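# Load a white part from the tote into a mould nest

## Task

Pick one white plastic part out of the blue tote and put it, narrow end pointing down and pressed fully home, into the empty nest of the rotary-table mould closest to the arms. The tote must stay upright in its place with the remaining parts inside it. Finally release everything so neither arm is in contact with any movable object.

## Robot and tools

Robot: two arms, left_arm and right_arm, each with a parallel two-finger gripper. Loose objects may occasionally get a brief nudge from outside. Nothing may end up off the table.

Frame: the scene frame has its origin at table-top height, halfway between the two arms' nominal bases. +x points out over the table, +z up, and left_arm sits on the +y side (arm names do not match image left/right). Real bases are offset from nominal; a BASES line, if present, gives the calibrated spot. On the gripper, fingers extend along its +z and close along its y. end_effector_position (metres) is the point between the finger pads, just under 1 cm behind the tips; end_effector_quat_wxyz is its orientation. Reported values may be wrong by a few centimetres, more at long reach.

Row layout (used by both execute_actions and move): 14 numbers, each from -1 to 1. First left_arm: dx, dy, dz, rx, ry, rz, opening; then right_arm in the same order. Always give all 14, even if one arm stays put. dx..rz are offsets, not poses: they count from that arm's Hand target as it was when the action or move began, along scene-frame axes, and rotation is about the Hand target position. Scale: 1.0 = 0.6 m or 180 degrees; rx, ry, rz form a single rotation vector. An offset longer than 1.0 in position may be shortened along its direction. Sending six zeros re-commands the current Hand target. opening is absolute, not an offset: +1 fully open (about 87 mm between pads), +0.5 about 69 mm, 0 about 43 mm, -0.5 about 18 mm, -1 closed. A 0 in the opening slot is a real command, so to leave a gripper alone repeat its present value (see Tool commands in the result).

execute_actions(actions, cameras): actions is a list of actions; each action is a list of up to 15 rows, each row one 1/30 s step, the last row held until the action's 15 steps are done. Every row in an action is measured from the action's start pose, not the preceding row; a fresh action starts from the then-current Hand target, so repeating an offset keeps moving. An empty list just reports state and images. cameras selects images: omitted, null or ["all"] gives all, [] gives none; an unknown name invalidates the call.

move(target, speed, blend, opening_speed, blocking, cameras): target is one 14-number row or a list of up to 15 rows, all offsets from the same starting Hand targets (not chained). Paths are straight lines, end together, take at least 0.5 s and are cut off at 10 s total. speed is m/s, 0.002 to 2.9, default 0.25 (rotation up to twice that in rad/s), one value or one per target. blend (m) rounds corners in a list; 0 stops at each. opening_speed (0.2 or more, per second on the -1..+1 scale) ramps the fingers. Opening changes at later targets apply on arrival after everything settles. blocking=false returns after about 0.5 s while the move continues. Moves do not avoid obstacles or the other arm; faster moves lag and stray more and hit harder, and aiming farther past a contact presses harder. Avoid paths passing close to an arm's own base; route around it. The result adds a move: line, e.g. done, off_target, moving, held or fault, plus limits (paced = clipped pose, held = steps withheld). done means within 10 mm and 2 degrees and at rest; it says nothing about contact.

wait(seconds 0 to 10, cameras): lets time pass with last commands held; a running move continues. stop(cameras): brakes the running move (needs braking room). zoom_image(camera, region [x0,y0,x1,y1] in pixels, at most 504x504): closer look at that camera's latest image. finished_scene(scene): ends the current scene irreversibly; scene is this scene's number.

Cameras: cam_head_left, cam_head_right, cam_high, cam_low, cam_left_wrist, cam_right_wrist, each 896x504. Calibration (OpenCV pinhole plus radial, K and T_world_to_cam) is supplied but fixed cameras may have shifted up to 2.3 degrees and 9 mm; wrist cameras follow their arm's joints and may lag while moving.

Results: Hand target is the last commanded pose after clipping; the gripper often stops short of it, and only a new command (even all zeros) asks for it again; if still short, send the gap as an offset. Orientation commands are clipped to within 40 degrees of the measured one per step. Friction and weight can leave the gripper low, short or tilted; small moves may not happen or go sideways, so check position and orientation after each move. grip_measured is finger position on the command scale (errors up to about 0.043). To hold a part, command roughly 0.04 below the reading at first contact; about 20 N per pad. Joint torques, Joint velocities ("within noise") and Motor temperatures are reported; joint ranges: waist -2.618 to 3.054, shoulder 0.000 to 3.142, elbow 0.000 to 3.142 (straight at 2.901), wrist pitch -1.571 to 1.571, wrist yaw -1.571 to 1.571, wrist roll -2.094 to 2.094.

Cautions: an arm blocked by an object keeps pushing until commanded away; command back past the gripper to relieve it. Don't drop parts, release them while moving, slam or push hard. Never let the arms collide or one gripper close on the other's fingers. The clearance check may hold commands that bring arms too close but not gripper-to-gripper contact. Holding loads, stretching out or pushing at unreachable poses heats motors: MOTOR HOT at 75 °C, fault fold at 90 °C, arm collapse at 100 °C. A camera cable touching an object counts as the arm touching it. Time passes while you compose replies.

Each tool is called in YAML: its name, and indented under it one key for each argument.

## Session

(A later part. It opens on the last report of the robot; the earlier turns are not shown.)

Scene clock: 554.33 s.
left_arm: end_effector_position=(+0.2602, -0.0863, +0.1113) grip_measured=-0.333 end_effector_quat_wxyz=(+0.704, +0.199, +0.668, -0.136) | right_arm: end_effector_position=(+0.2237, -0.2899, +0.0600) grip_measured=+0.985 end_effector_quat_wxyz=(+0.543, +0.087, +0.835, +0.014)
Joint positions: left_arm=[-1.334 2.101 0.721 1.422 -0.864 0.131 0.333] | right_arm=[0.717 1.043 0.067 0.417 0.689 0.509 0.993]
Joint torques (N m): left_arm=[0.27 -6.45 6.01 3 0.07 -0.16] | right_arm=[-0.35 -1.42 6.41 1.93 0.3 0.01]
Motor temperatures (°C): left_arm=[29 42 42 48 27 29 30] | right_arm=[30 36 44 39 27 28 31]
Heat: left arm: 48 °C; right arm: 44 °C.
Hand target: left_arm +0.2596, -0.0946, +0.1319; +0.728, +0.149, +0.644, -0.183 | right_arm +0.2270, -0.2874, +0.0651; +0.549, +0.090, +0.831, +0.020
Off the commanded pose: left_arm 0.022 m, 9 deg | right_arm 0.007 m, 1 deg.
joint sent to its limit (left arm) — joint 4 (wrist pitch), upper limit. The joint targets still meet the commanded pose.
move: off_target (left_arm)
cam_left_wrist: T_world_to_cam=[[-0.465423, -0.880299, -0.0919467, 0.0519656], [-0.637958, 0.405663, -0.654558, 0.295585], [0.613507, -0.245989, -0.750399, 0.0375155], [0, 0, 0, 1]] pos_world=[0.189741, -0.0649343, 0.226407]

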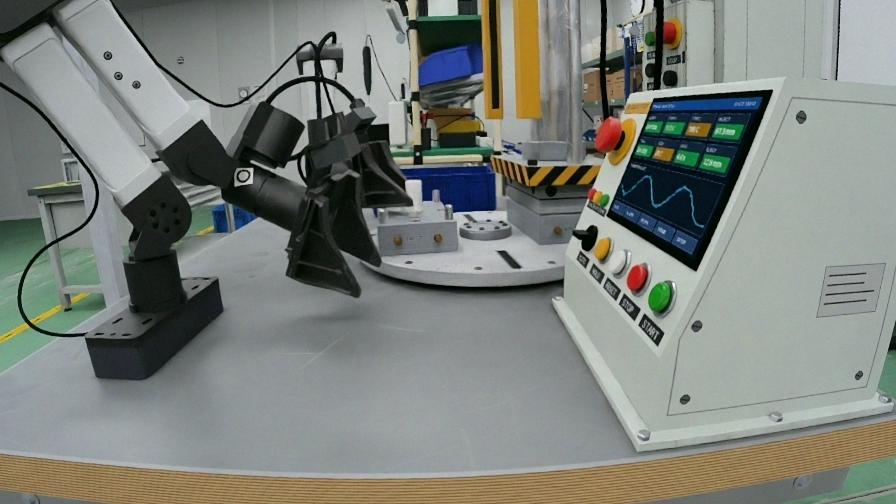

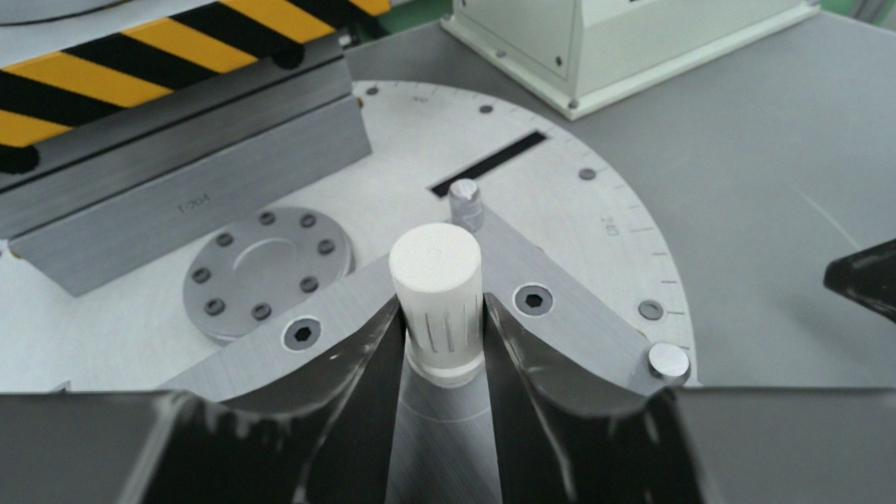

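move:
  target: [0.0008,0.004,-0.016,0.004,0.00,0,-0.5,0,0,0,0,0,0,1]
  speed: 0.04
  cameras: ["cam_low","cam_left_wrist"]

zoom_image:
  camera: "cam_left_wrist"
  region: [340, 190, 580, 470]

zoom_image:
  camera: "cam_low"
  region: [370, 150, 470, 250]

Scene clock: 560.53 s.
left_arm: end_effector_position=(+0.2599, -0.0861, +0.1048) grip_measured=-0.333 end_effector_quat_wxyz=(+0.700, +0.201, +0.671, -0.135) | right_arm: end_effector_position=(+0.2237, -0.2899, +0.0600) grip_measured=+0.985 end_effector_quat_wxyz=(+0.543, +0.087, +0.835, +0.014)
Joint positions: left_arm=[-1.334 2.116 0.721 1.422 -0.864 0.12 0.333] | right_arm=[0.717 1.043 0.067 0.417 0.689 0.509 0.993]
Joint torques (N m): left_arm=[0.51 -6.26 5.29 3 0.07 -0.11] | right_arm=[-0.31 -1.47 6.39 1.91 0.29 0]
Heat: left arm: 50 °C; right arm: 44 °C.
Hand target: left_arm +0.2601, -0.0922, +0.1222; +0.727, +0.154, +0.645, -0.179 | right_arm +0.2270, -0.2874, +0.0651; +0.549, +0.090, +0.831, +0.020
Off the commanded pose: left_arm 0.018 m, 9 deg | right_arm 0.007 m, 1 deg.
joint sent to its limit (left arm) — joint 4 (wrist pitch), upper limit. The joint targets still meet the commanded pose.
move: off_target (left_arm)
cam_left_wrist: T_world_to_cam=[[-0.466334, -0.879689, -0.0931668, 0.0518972], [-0.643185, 0.409486, -0.647019, 0.291987], [0.607326, -0.241804, -0.75676, 0.0355536], [0, 0, 0, 1]] pos_world=[0.190411, -0.0653144, 0.220662]

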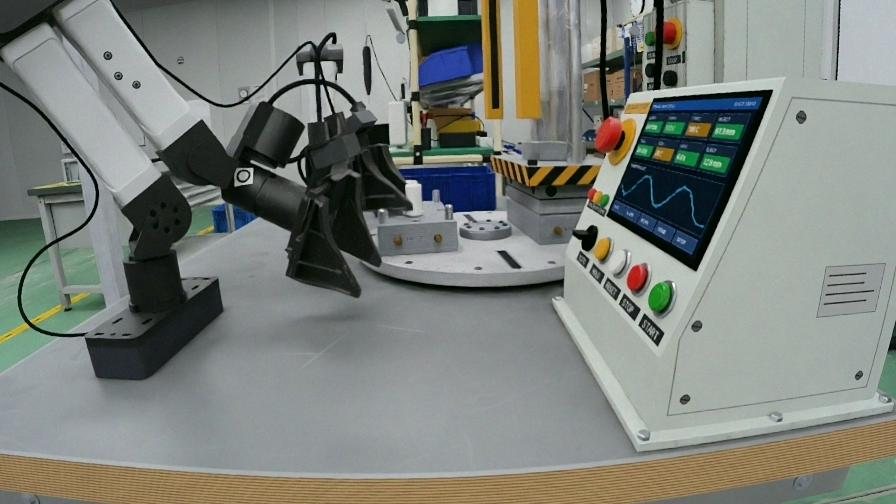

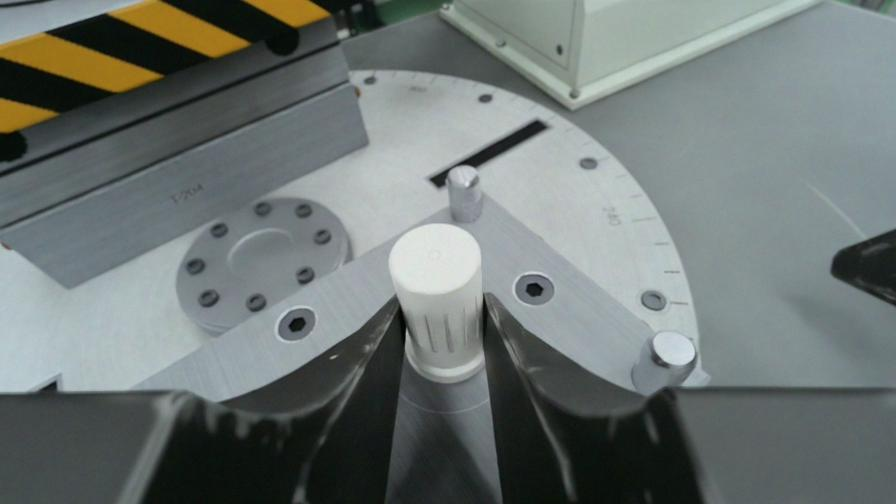

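Scaled by 1.800 (camera's finer frame: 1280x720).

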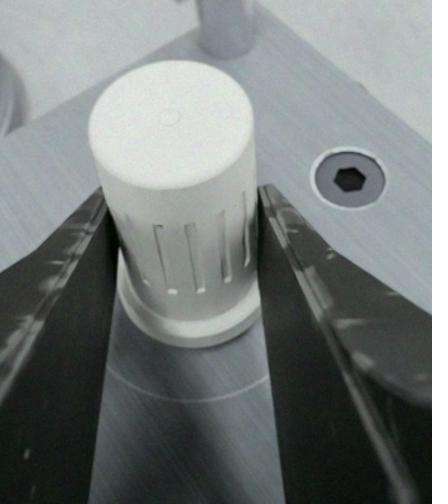

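Scaled by 5.040 (camera's finer frame: 1280x720).

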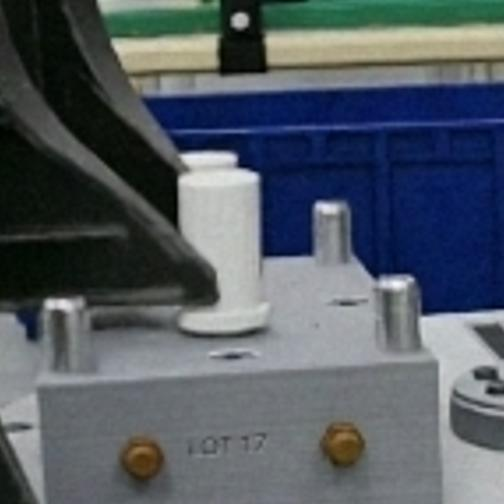

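move:
  target: [0.0,0.0,-0.012,0.0,0.0,0,-0.5,0,0,0,0,0,0,1]
  speed: 0.04
  cameras: ["cam_low","cam_left_wrist"]

zoom_image:
  camera: "cam_low"
  region: [370, 150, 470, 250]

Scene clock: 565.63 s.
left_arm: end_effector_position=(+0.2596, -0.0862, +0.1018) grip_measured=-0.333 end_effector_quat_wxyz=(+0.699, +0.200, +0.673, -0.136) | right_arm: end_effector_position=(+0.2237, -0.2899, +0.0600) grip_measured=+0.985 end_effector_quat_wxyz=(+0.543, +0.087, +0.835, +0.014)
Joint positions: left_arm=[-1.334 2.123 0.721 1.422 -0.864 0.112 0.334] | right_arm=[0.717 1.043 0.067 0.417 0.689 0.509 0.993]
Joint torques (N m): left_arm=[0.57 -5.5 5.37 3 0.06 -0.17] | right_arm=[-0.38 -1.51 6.28 1.94 0.27 -0.01]
Heat: left arm: 51 °C; right arm: 44 °C.
Hand target: left_arm +0.2601, -0.0922, +0.1151; +0.727, +0.154, +0.645, -0.179 | right_arm +0.2270, -0.2874, +0.0651; +0.549, +0.090, +0.831, +0.020
Off the commanded pose: left_arm 0.014 m, 9 deg | right_arm 0.007 m, 1 deg.
joint sent to its limit (left arm) — joint 4 (wrist pitch), upper limit. The joint targets still meet the commanded pose.
move: off_target (left_arm)
cam_left_wrist: T_world_to_cam=[[-0.466981, -0.879715, -0.0896125, 0.0512515], [-0.646758, 0.408902, -0.643819, 0.290378], [0.60302, -0.242693, -0.759912, 0.0347376], [0, 0, 0, 1]] pos_world=[0.19079, -0.0652188, 0.217941]

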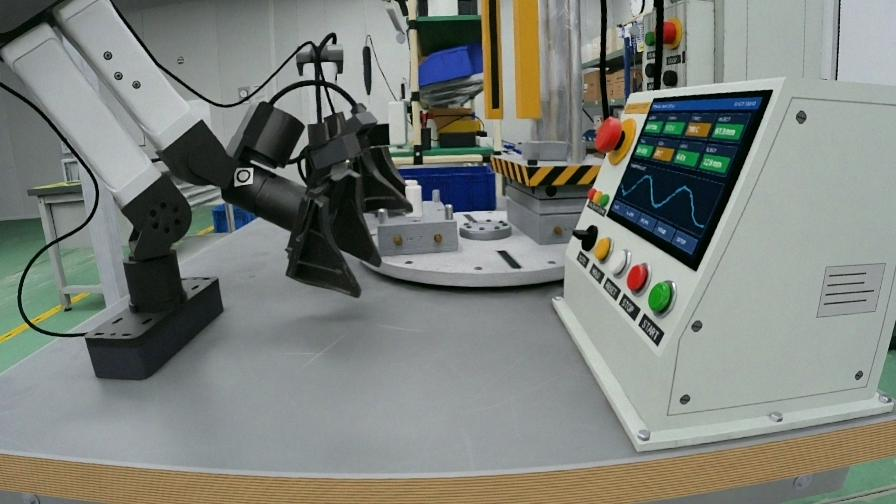

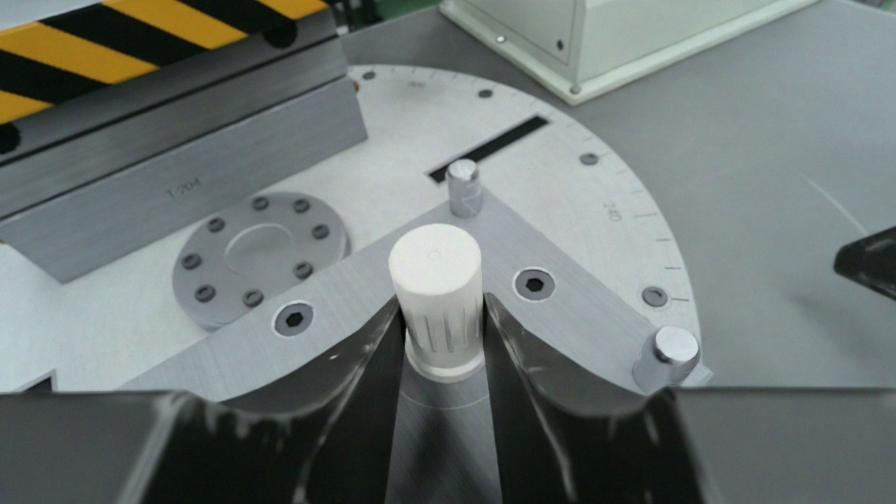

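Scaled by 5.040 (camera's finer frame: 1280x720).

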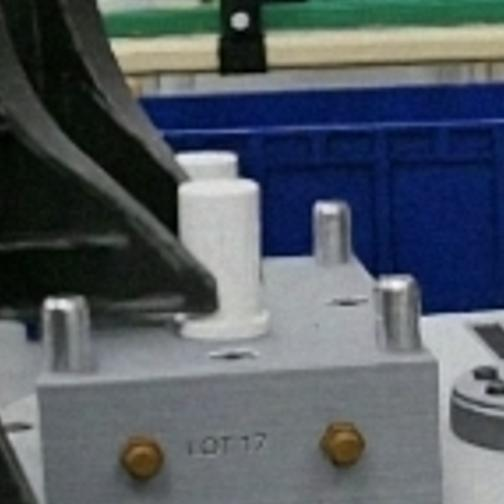

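move:
  target: [0.0,0.0,-0.01,0.0,0.0,0,-0.5,0,0,0,0,0,0,1]
  speed: 0.04
  cameras: ["cam_low","cam_left_wrist"]

zoom_image:
  camera: "cam_low"
  region: [370, 150, 470, 250]

zoom_image:
  camera: "cam_left_wrist"
  region: [340, 190, 580, 470]

Scene clock: 572.57 s.
left_arm: end_effector_position=(+0.2608, -0.0859, +0.1014) grip_measured=-0.333 end_effector_quat_wxyz=(+0.699, +0.194, +0.675, -0.134) | right_arm: end_effector_position=(+0.2237, -0.2899, +0.0600) grip_measured=+0.985 end_effector_quat_wxyz=(+0.543, +0.087, +0.835, +0.014)
Joint positions: left_arm=[-1.334 2.128 0.727 1.423 -0.876 0.107 0.334] | right_arm=[0.717 1.043 0.067 0.417 0.689 0.509 0.993]
Joint torques (N m): left_arm=[0.55 -4.78 5.08 2.99 0.2 -0.22] | right_arm=[-0.43 -1.43 6.31 1.93 0.28 0.01]
Heat: left arm: 52 °C; right arm: 44 °C.
Hand target: left_arm +0.2601, -0.0923, +0.1092; +0.727, +0.154, +0.645, -0.179 | right_arm +0.2270, -0.2874, +0.0651; +0.549, +0.090, +0.831, +0.020
Off the commanded pose: left_arm 0.010 m, 8 deg | right_arm 0.007 m, 1 deg.
joint sent to its limit (left arm) — joint 4 (wrist pitch), upper limit. The joint targets are off in orientation, not in position.
move: off_target (left_arm)
cam_left_wrist: T_world_to_cam=[[-0.456759, -0.885677, -0.0833455, 0.0481436], [-0.652905, 0.397394, -0.64482, 0.291505], [0.604224, -0.240111, -0.759776, 0.0337775], [0, 0, 0, 1]] pos_world=[0.191906, -0.0650924, 0.217644]

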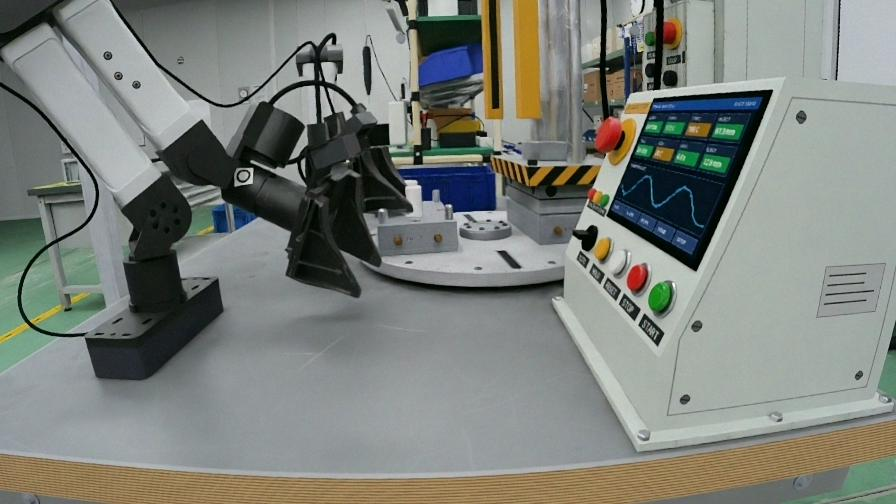

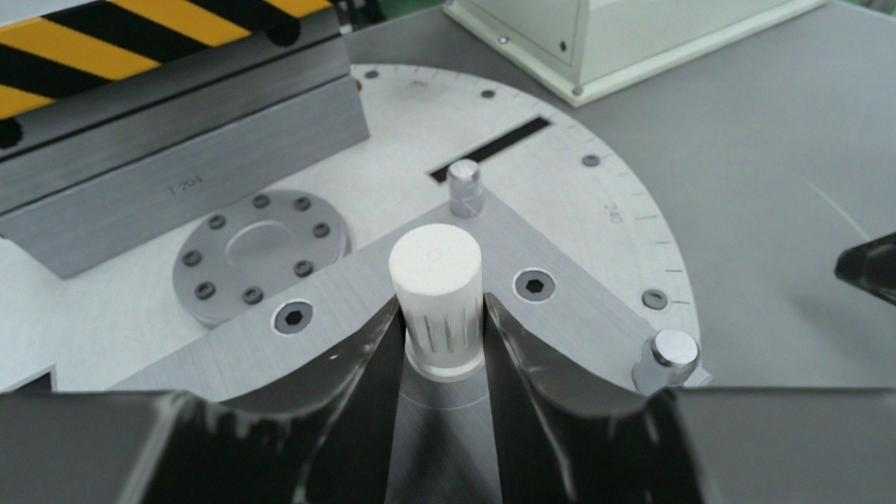

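Scaled by 5.040 (camera's finer frame: 1280x720).

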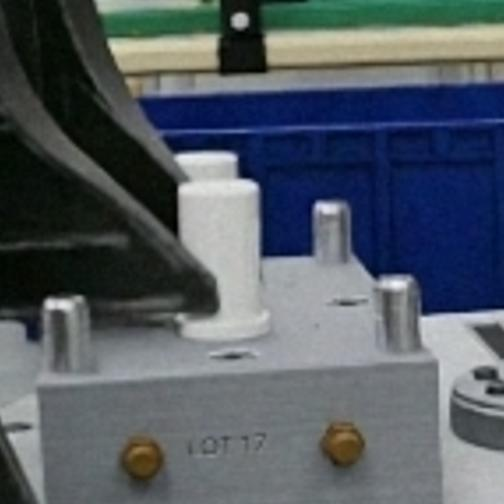

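Scaled by 1.800 (camera's finer frame: 1280x720).

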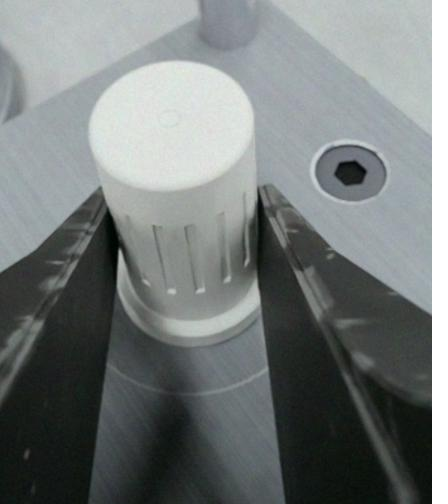

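move:
  target: [0.001,0.008,0.0,0,0,0,-0.05,0,0,0,0,0,0,1]
  opening_speed: 0.3
  speed: 0.03
  cameras: ["cam_low","cam_left_wrist"]

zoom_image:
  camera: "cam_low"
  region: [370, 150, 470, 250]

Scene clock: 583.73 s.
left_arm: end_effector_position=(+0.2606, -0.0857, +0.0983) grip_measured=-0.050 end_effector_quat_wxyz=(+0.698, +0.193, +0.677, -0.135) | right_arm: end_effector_position=(+0.2237, -0.2899, +0.0600) grip_measured=+0.985 end_effector_quat_wxyz=(+0.543, +0.087, +0.835, +0.014)
Joint positions: left_arm=[-1.334 2.135 0.727 1.423 -0.877 0.099 0.475] | right_arm=[0.717 1.043 0.067 0.417 0.689 0.509 0.993]
Joint torques (N m): left_arm=[0.94 -6.2 3.26 3 0.2 -0.18] | right_arm=[-0.38 -1.44 6.28 1.91 0.28 0.02]
Motor temperatures (°C): left_arm=[29 41 41 54 27 29 30] | right_arm=[30 36 44 39 27 28 31]
Heat: left arm: 54 °C; right arm: 44 °C.
Hand target: left_arm +0.2607, -0.0875, +0.1091; +0.727, +0.154, +0.645, -0.179 | right_arm +0.2270, -0.2874, +0.0651; +0.549, +0.090, +0.831, +0.020
Off the commanded pose: left_arm 0.011 m, 8 deg | right_arm 0.007 m, 1 deg.
joint sent to its limit (left arm) — joint 4 (wrist pitch), upper limit. The joint targets are off in orientation, not in position.
move: off_target (left_arm)
cam_left_wrist: T_world_to_cam=[[-0.456322, -0.886136, -0.0808299, 0.0476631], [-0.656699, 0.396678, -0.641399, 0.289932], [0.60043, -0.239604, -0.762938, 0.0329095], [0, 0, 0, 1]] pos_world=[0.192388, -0.0648887, 0.214923]

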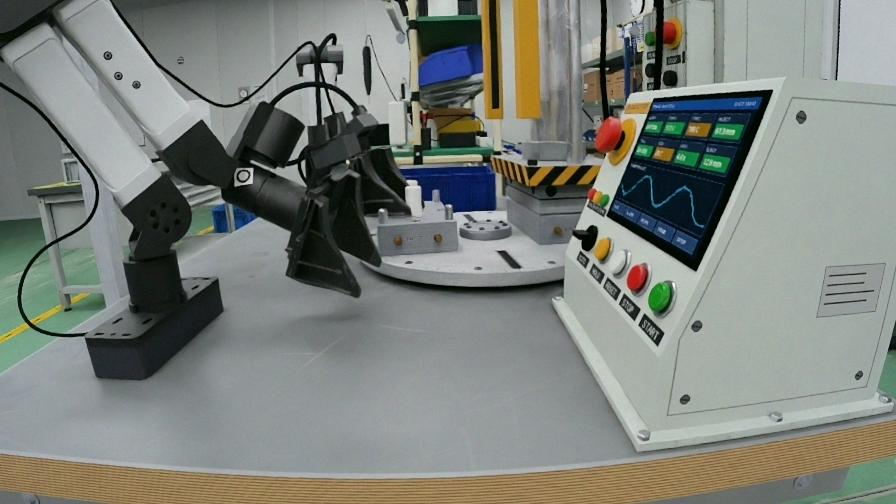

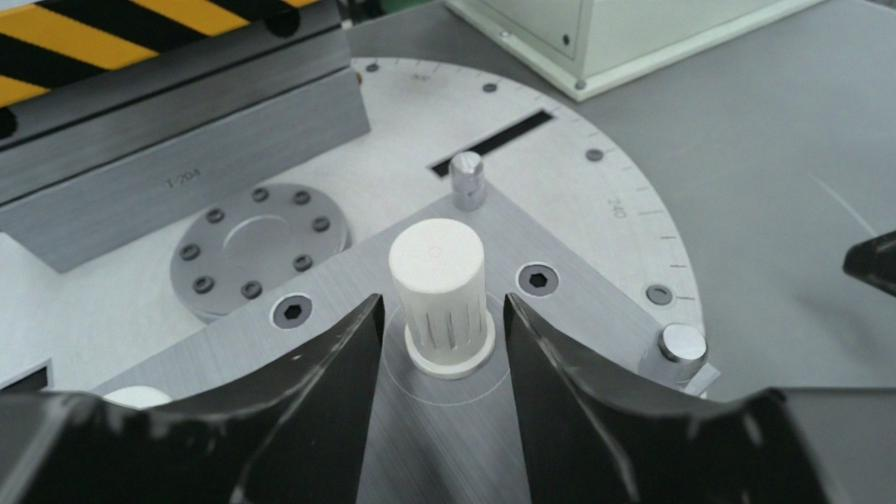

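Scaled by 5.040 (camera's finer frame: 1280x720).

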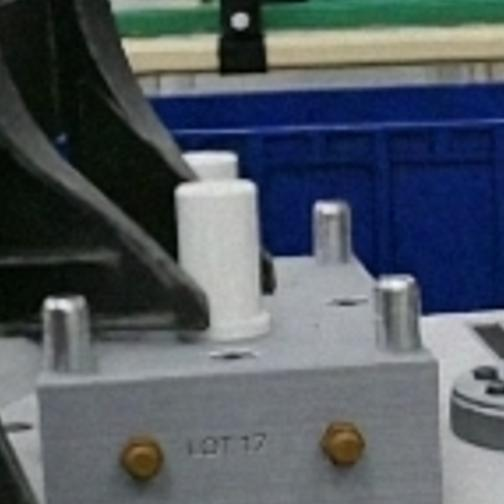

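move:
  target:
    - [-0.05,0.026,0.04,0,0,0,-0.05,0,0,0,0,0,0,1]
    - [-0.12,0.066,0.12,0.03,0.02,0,-0.05,0,0,0,0,0,0,1]
    - [-0.1,0.3,0.25,0.03,0.06,0,-0.05,0,0,0,0,0,0,1]
  speed: [0.06,0.1,0.2]

zoom_image:
  camera: "cam_low"
  region: [370, 150, 470, 250]

zoom_image:
  camera: "cam_head_right"
  region: [420, 230, 570, 380]

Scene clock: 595.37 s.
left_arm: end_effector_position=(+0.1996, +0.0954, +0.2483) grip_measured=-0.050 end_effector_quat_wxyz=(+0.654, +0.183, +0.719, -0.149) | right_arm: end_effector_position=(+0.2237, -0.2899, +0.0600) grip_measured=+0.985 end_effector_quat_wxyz=(+0.543, +0.087, +0.835, +0.014)
Joint positions: left_arm=[-1.422 0.713 0.478 0.06 -0.954 -0.117 0.475] | right_arm=[0.717 1.043 0.067 0.417 0.689 0.509 0.993]
Joint torques (N m): left_arm=[1.32 -0.31 11.23 1.56 0.1 -0.12] | right_arm=[-0.46 -1.37 6.3 1.91 0.28 0.01]
Heat: left arm: 53 °C; right arm: 44 °C.
Hand target: left_arm +0.2007, +0.0925, +0.2592; +0.655, +0.170, +0.718, -0.163 | right_arm +0.2270, -0.2874, +0.0651; +0.549, +0.090, +0.831, +0.020
Off the commanded pose: left_arm 0.011 m, 2 deg | right_arm 0.007 m, 1 deg.
move: off_target (left_arm)
cam_left_wrist: T_world_to_cam=[[-0.464171, -0.885564, -0.0179247, 0.178227], [-0.731487, 0.394666, -0.556027, 0.268192], [0.499471, -0.24498, -0.830971, 0.264911], [0, 0, 0, 1]] pos_world=[0.146591, 0.116883, 0.372449]

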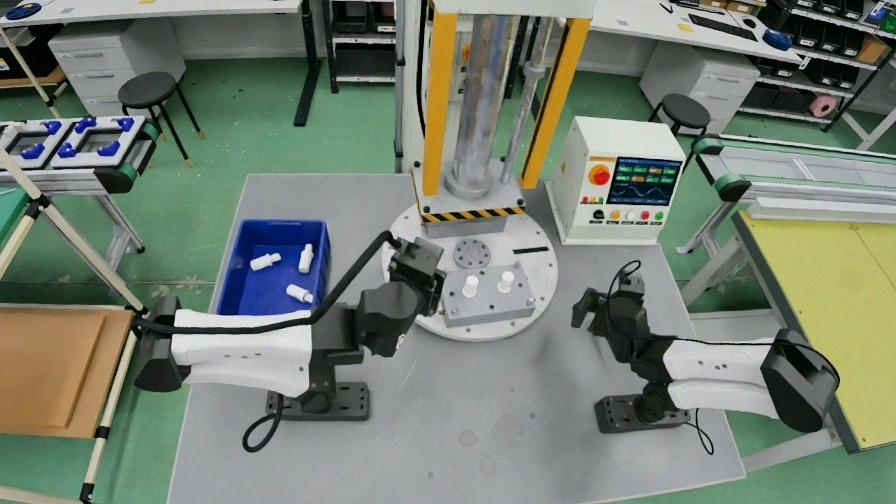

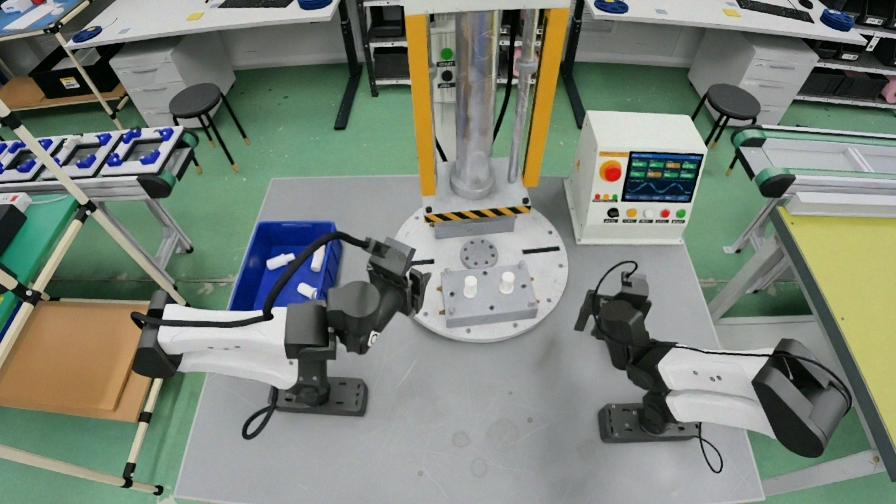

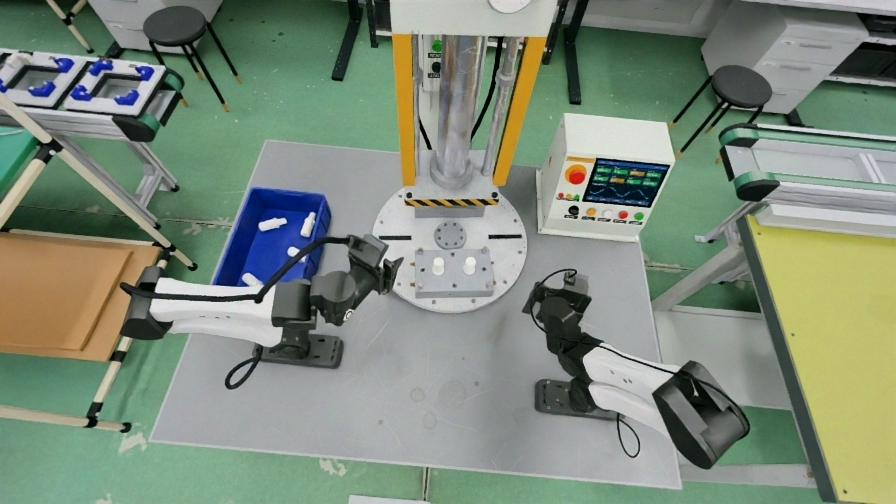

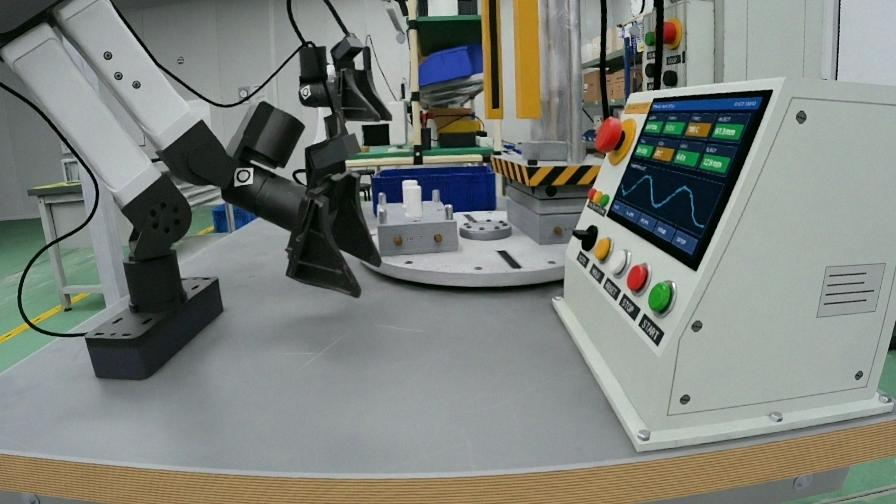

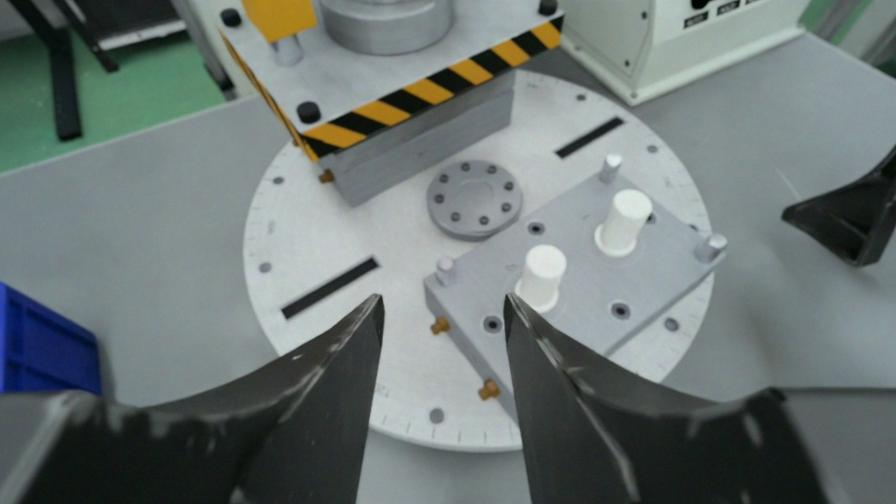

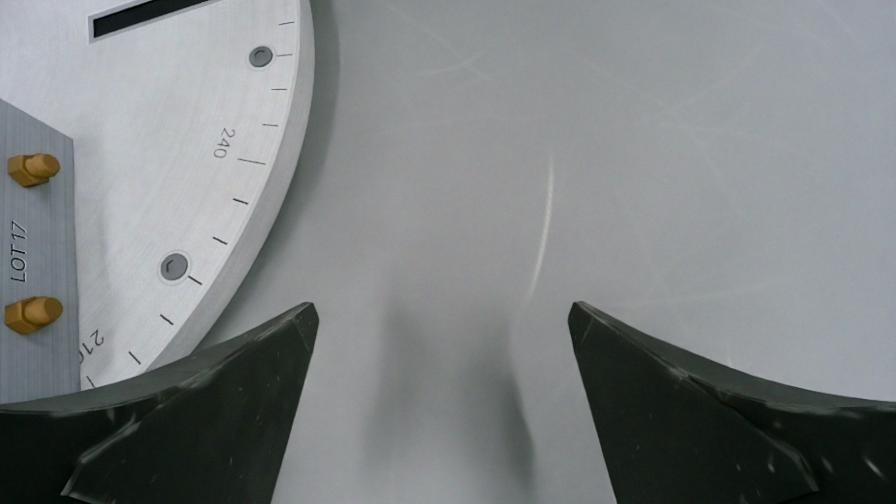

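Scaled by 5.040 (camera's finer frame: 1280x720).

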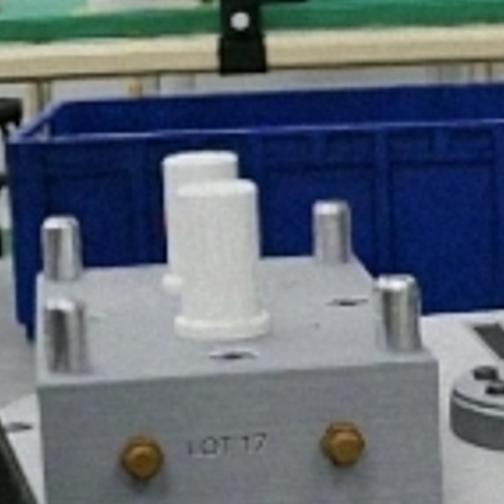

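Scaled by 3.360 (camera's finer frame: 1280x720).

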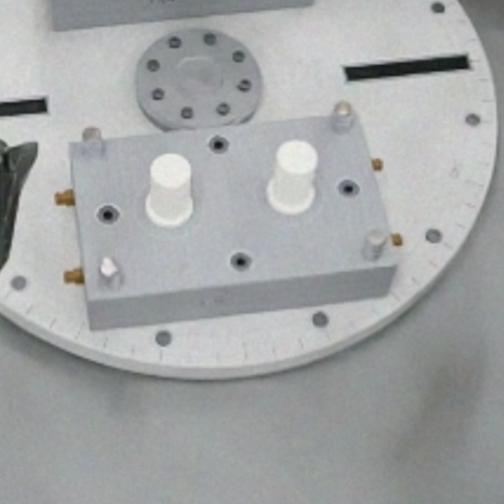

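Seated; nothing touched.

finished_scene:
  scene: 1

The scene is finished: the task was done.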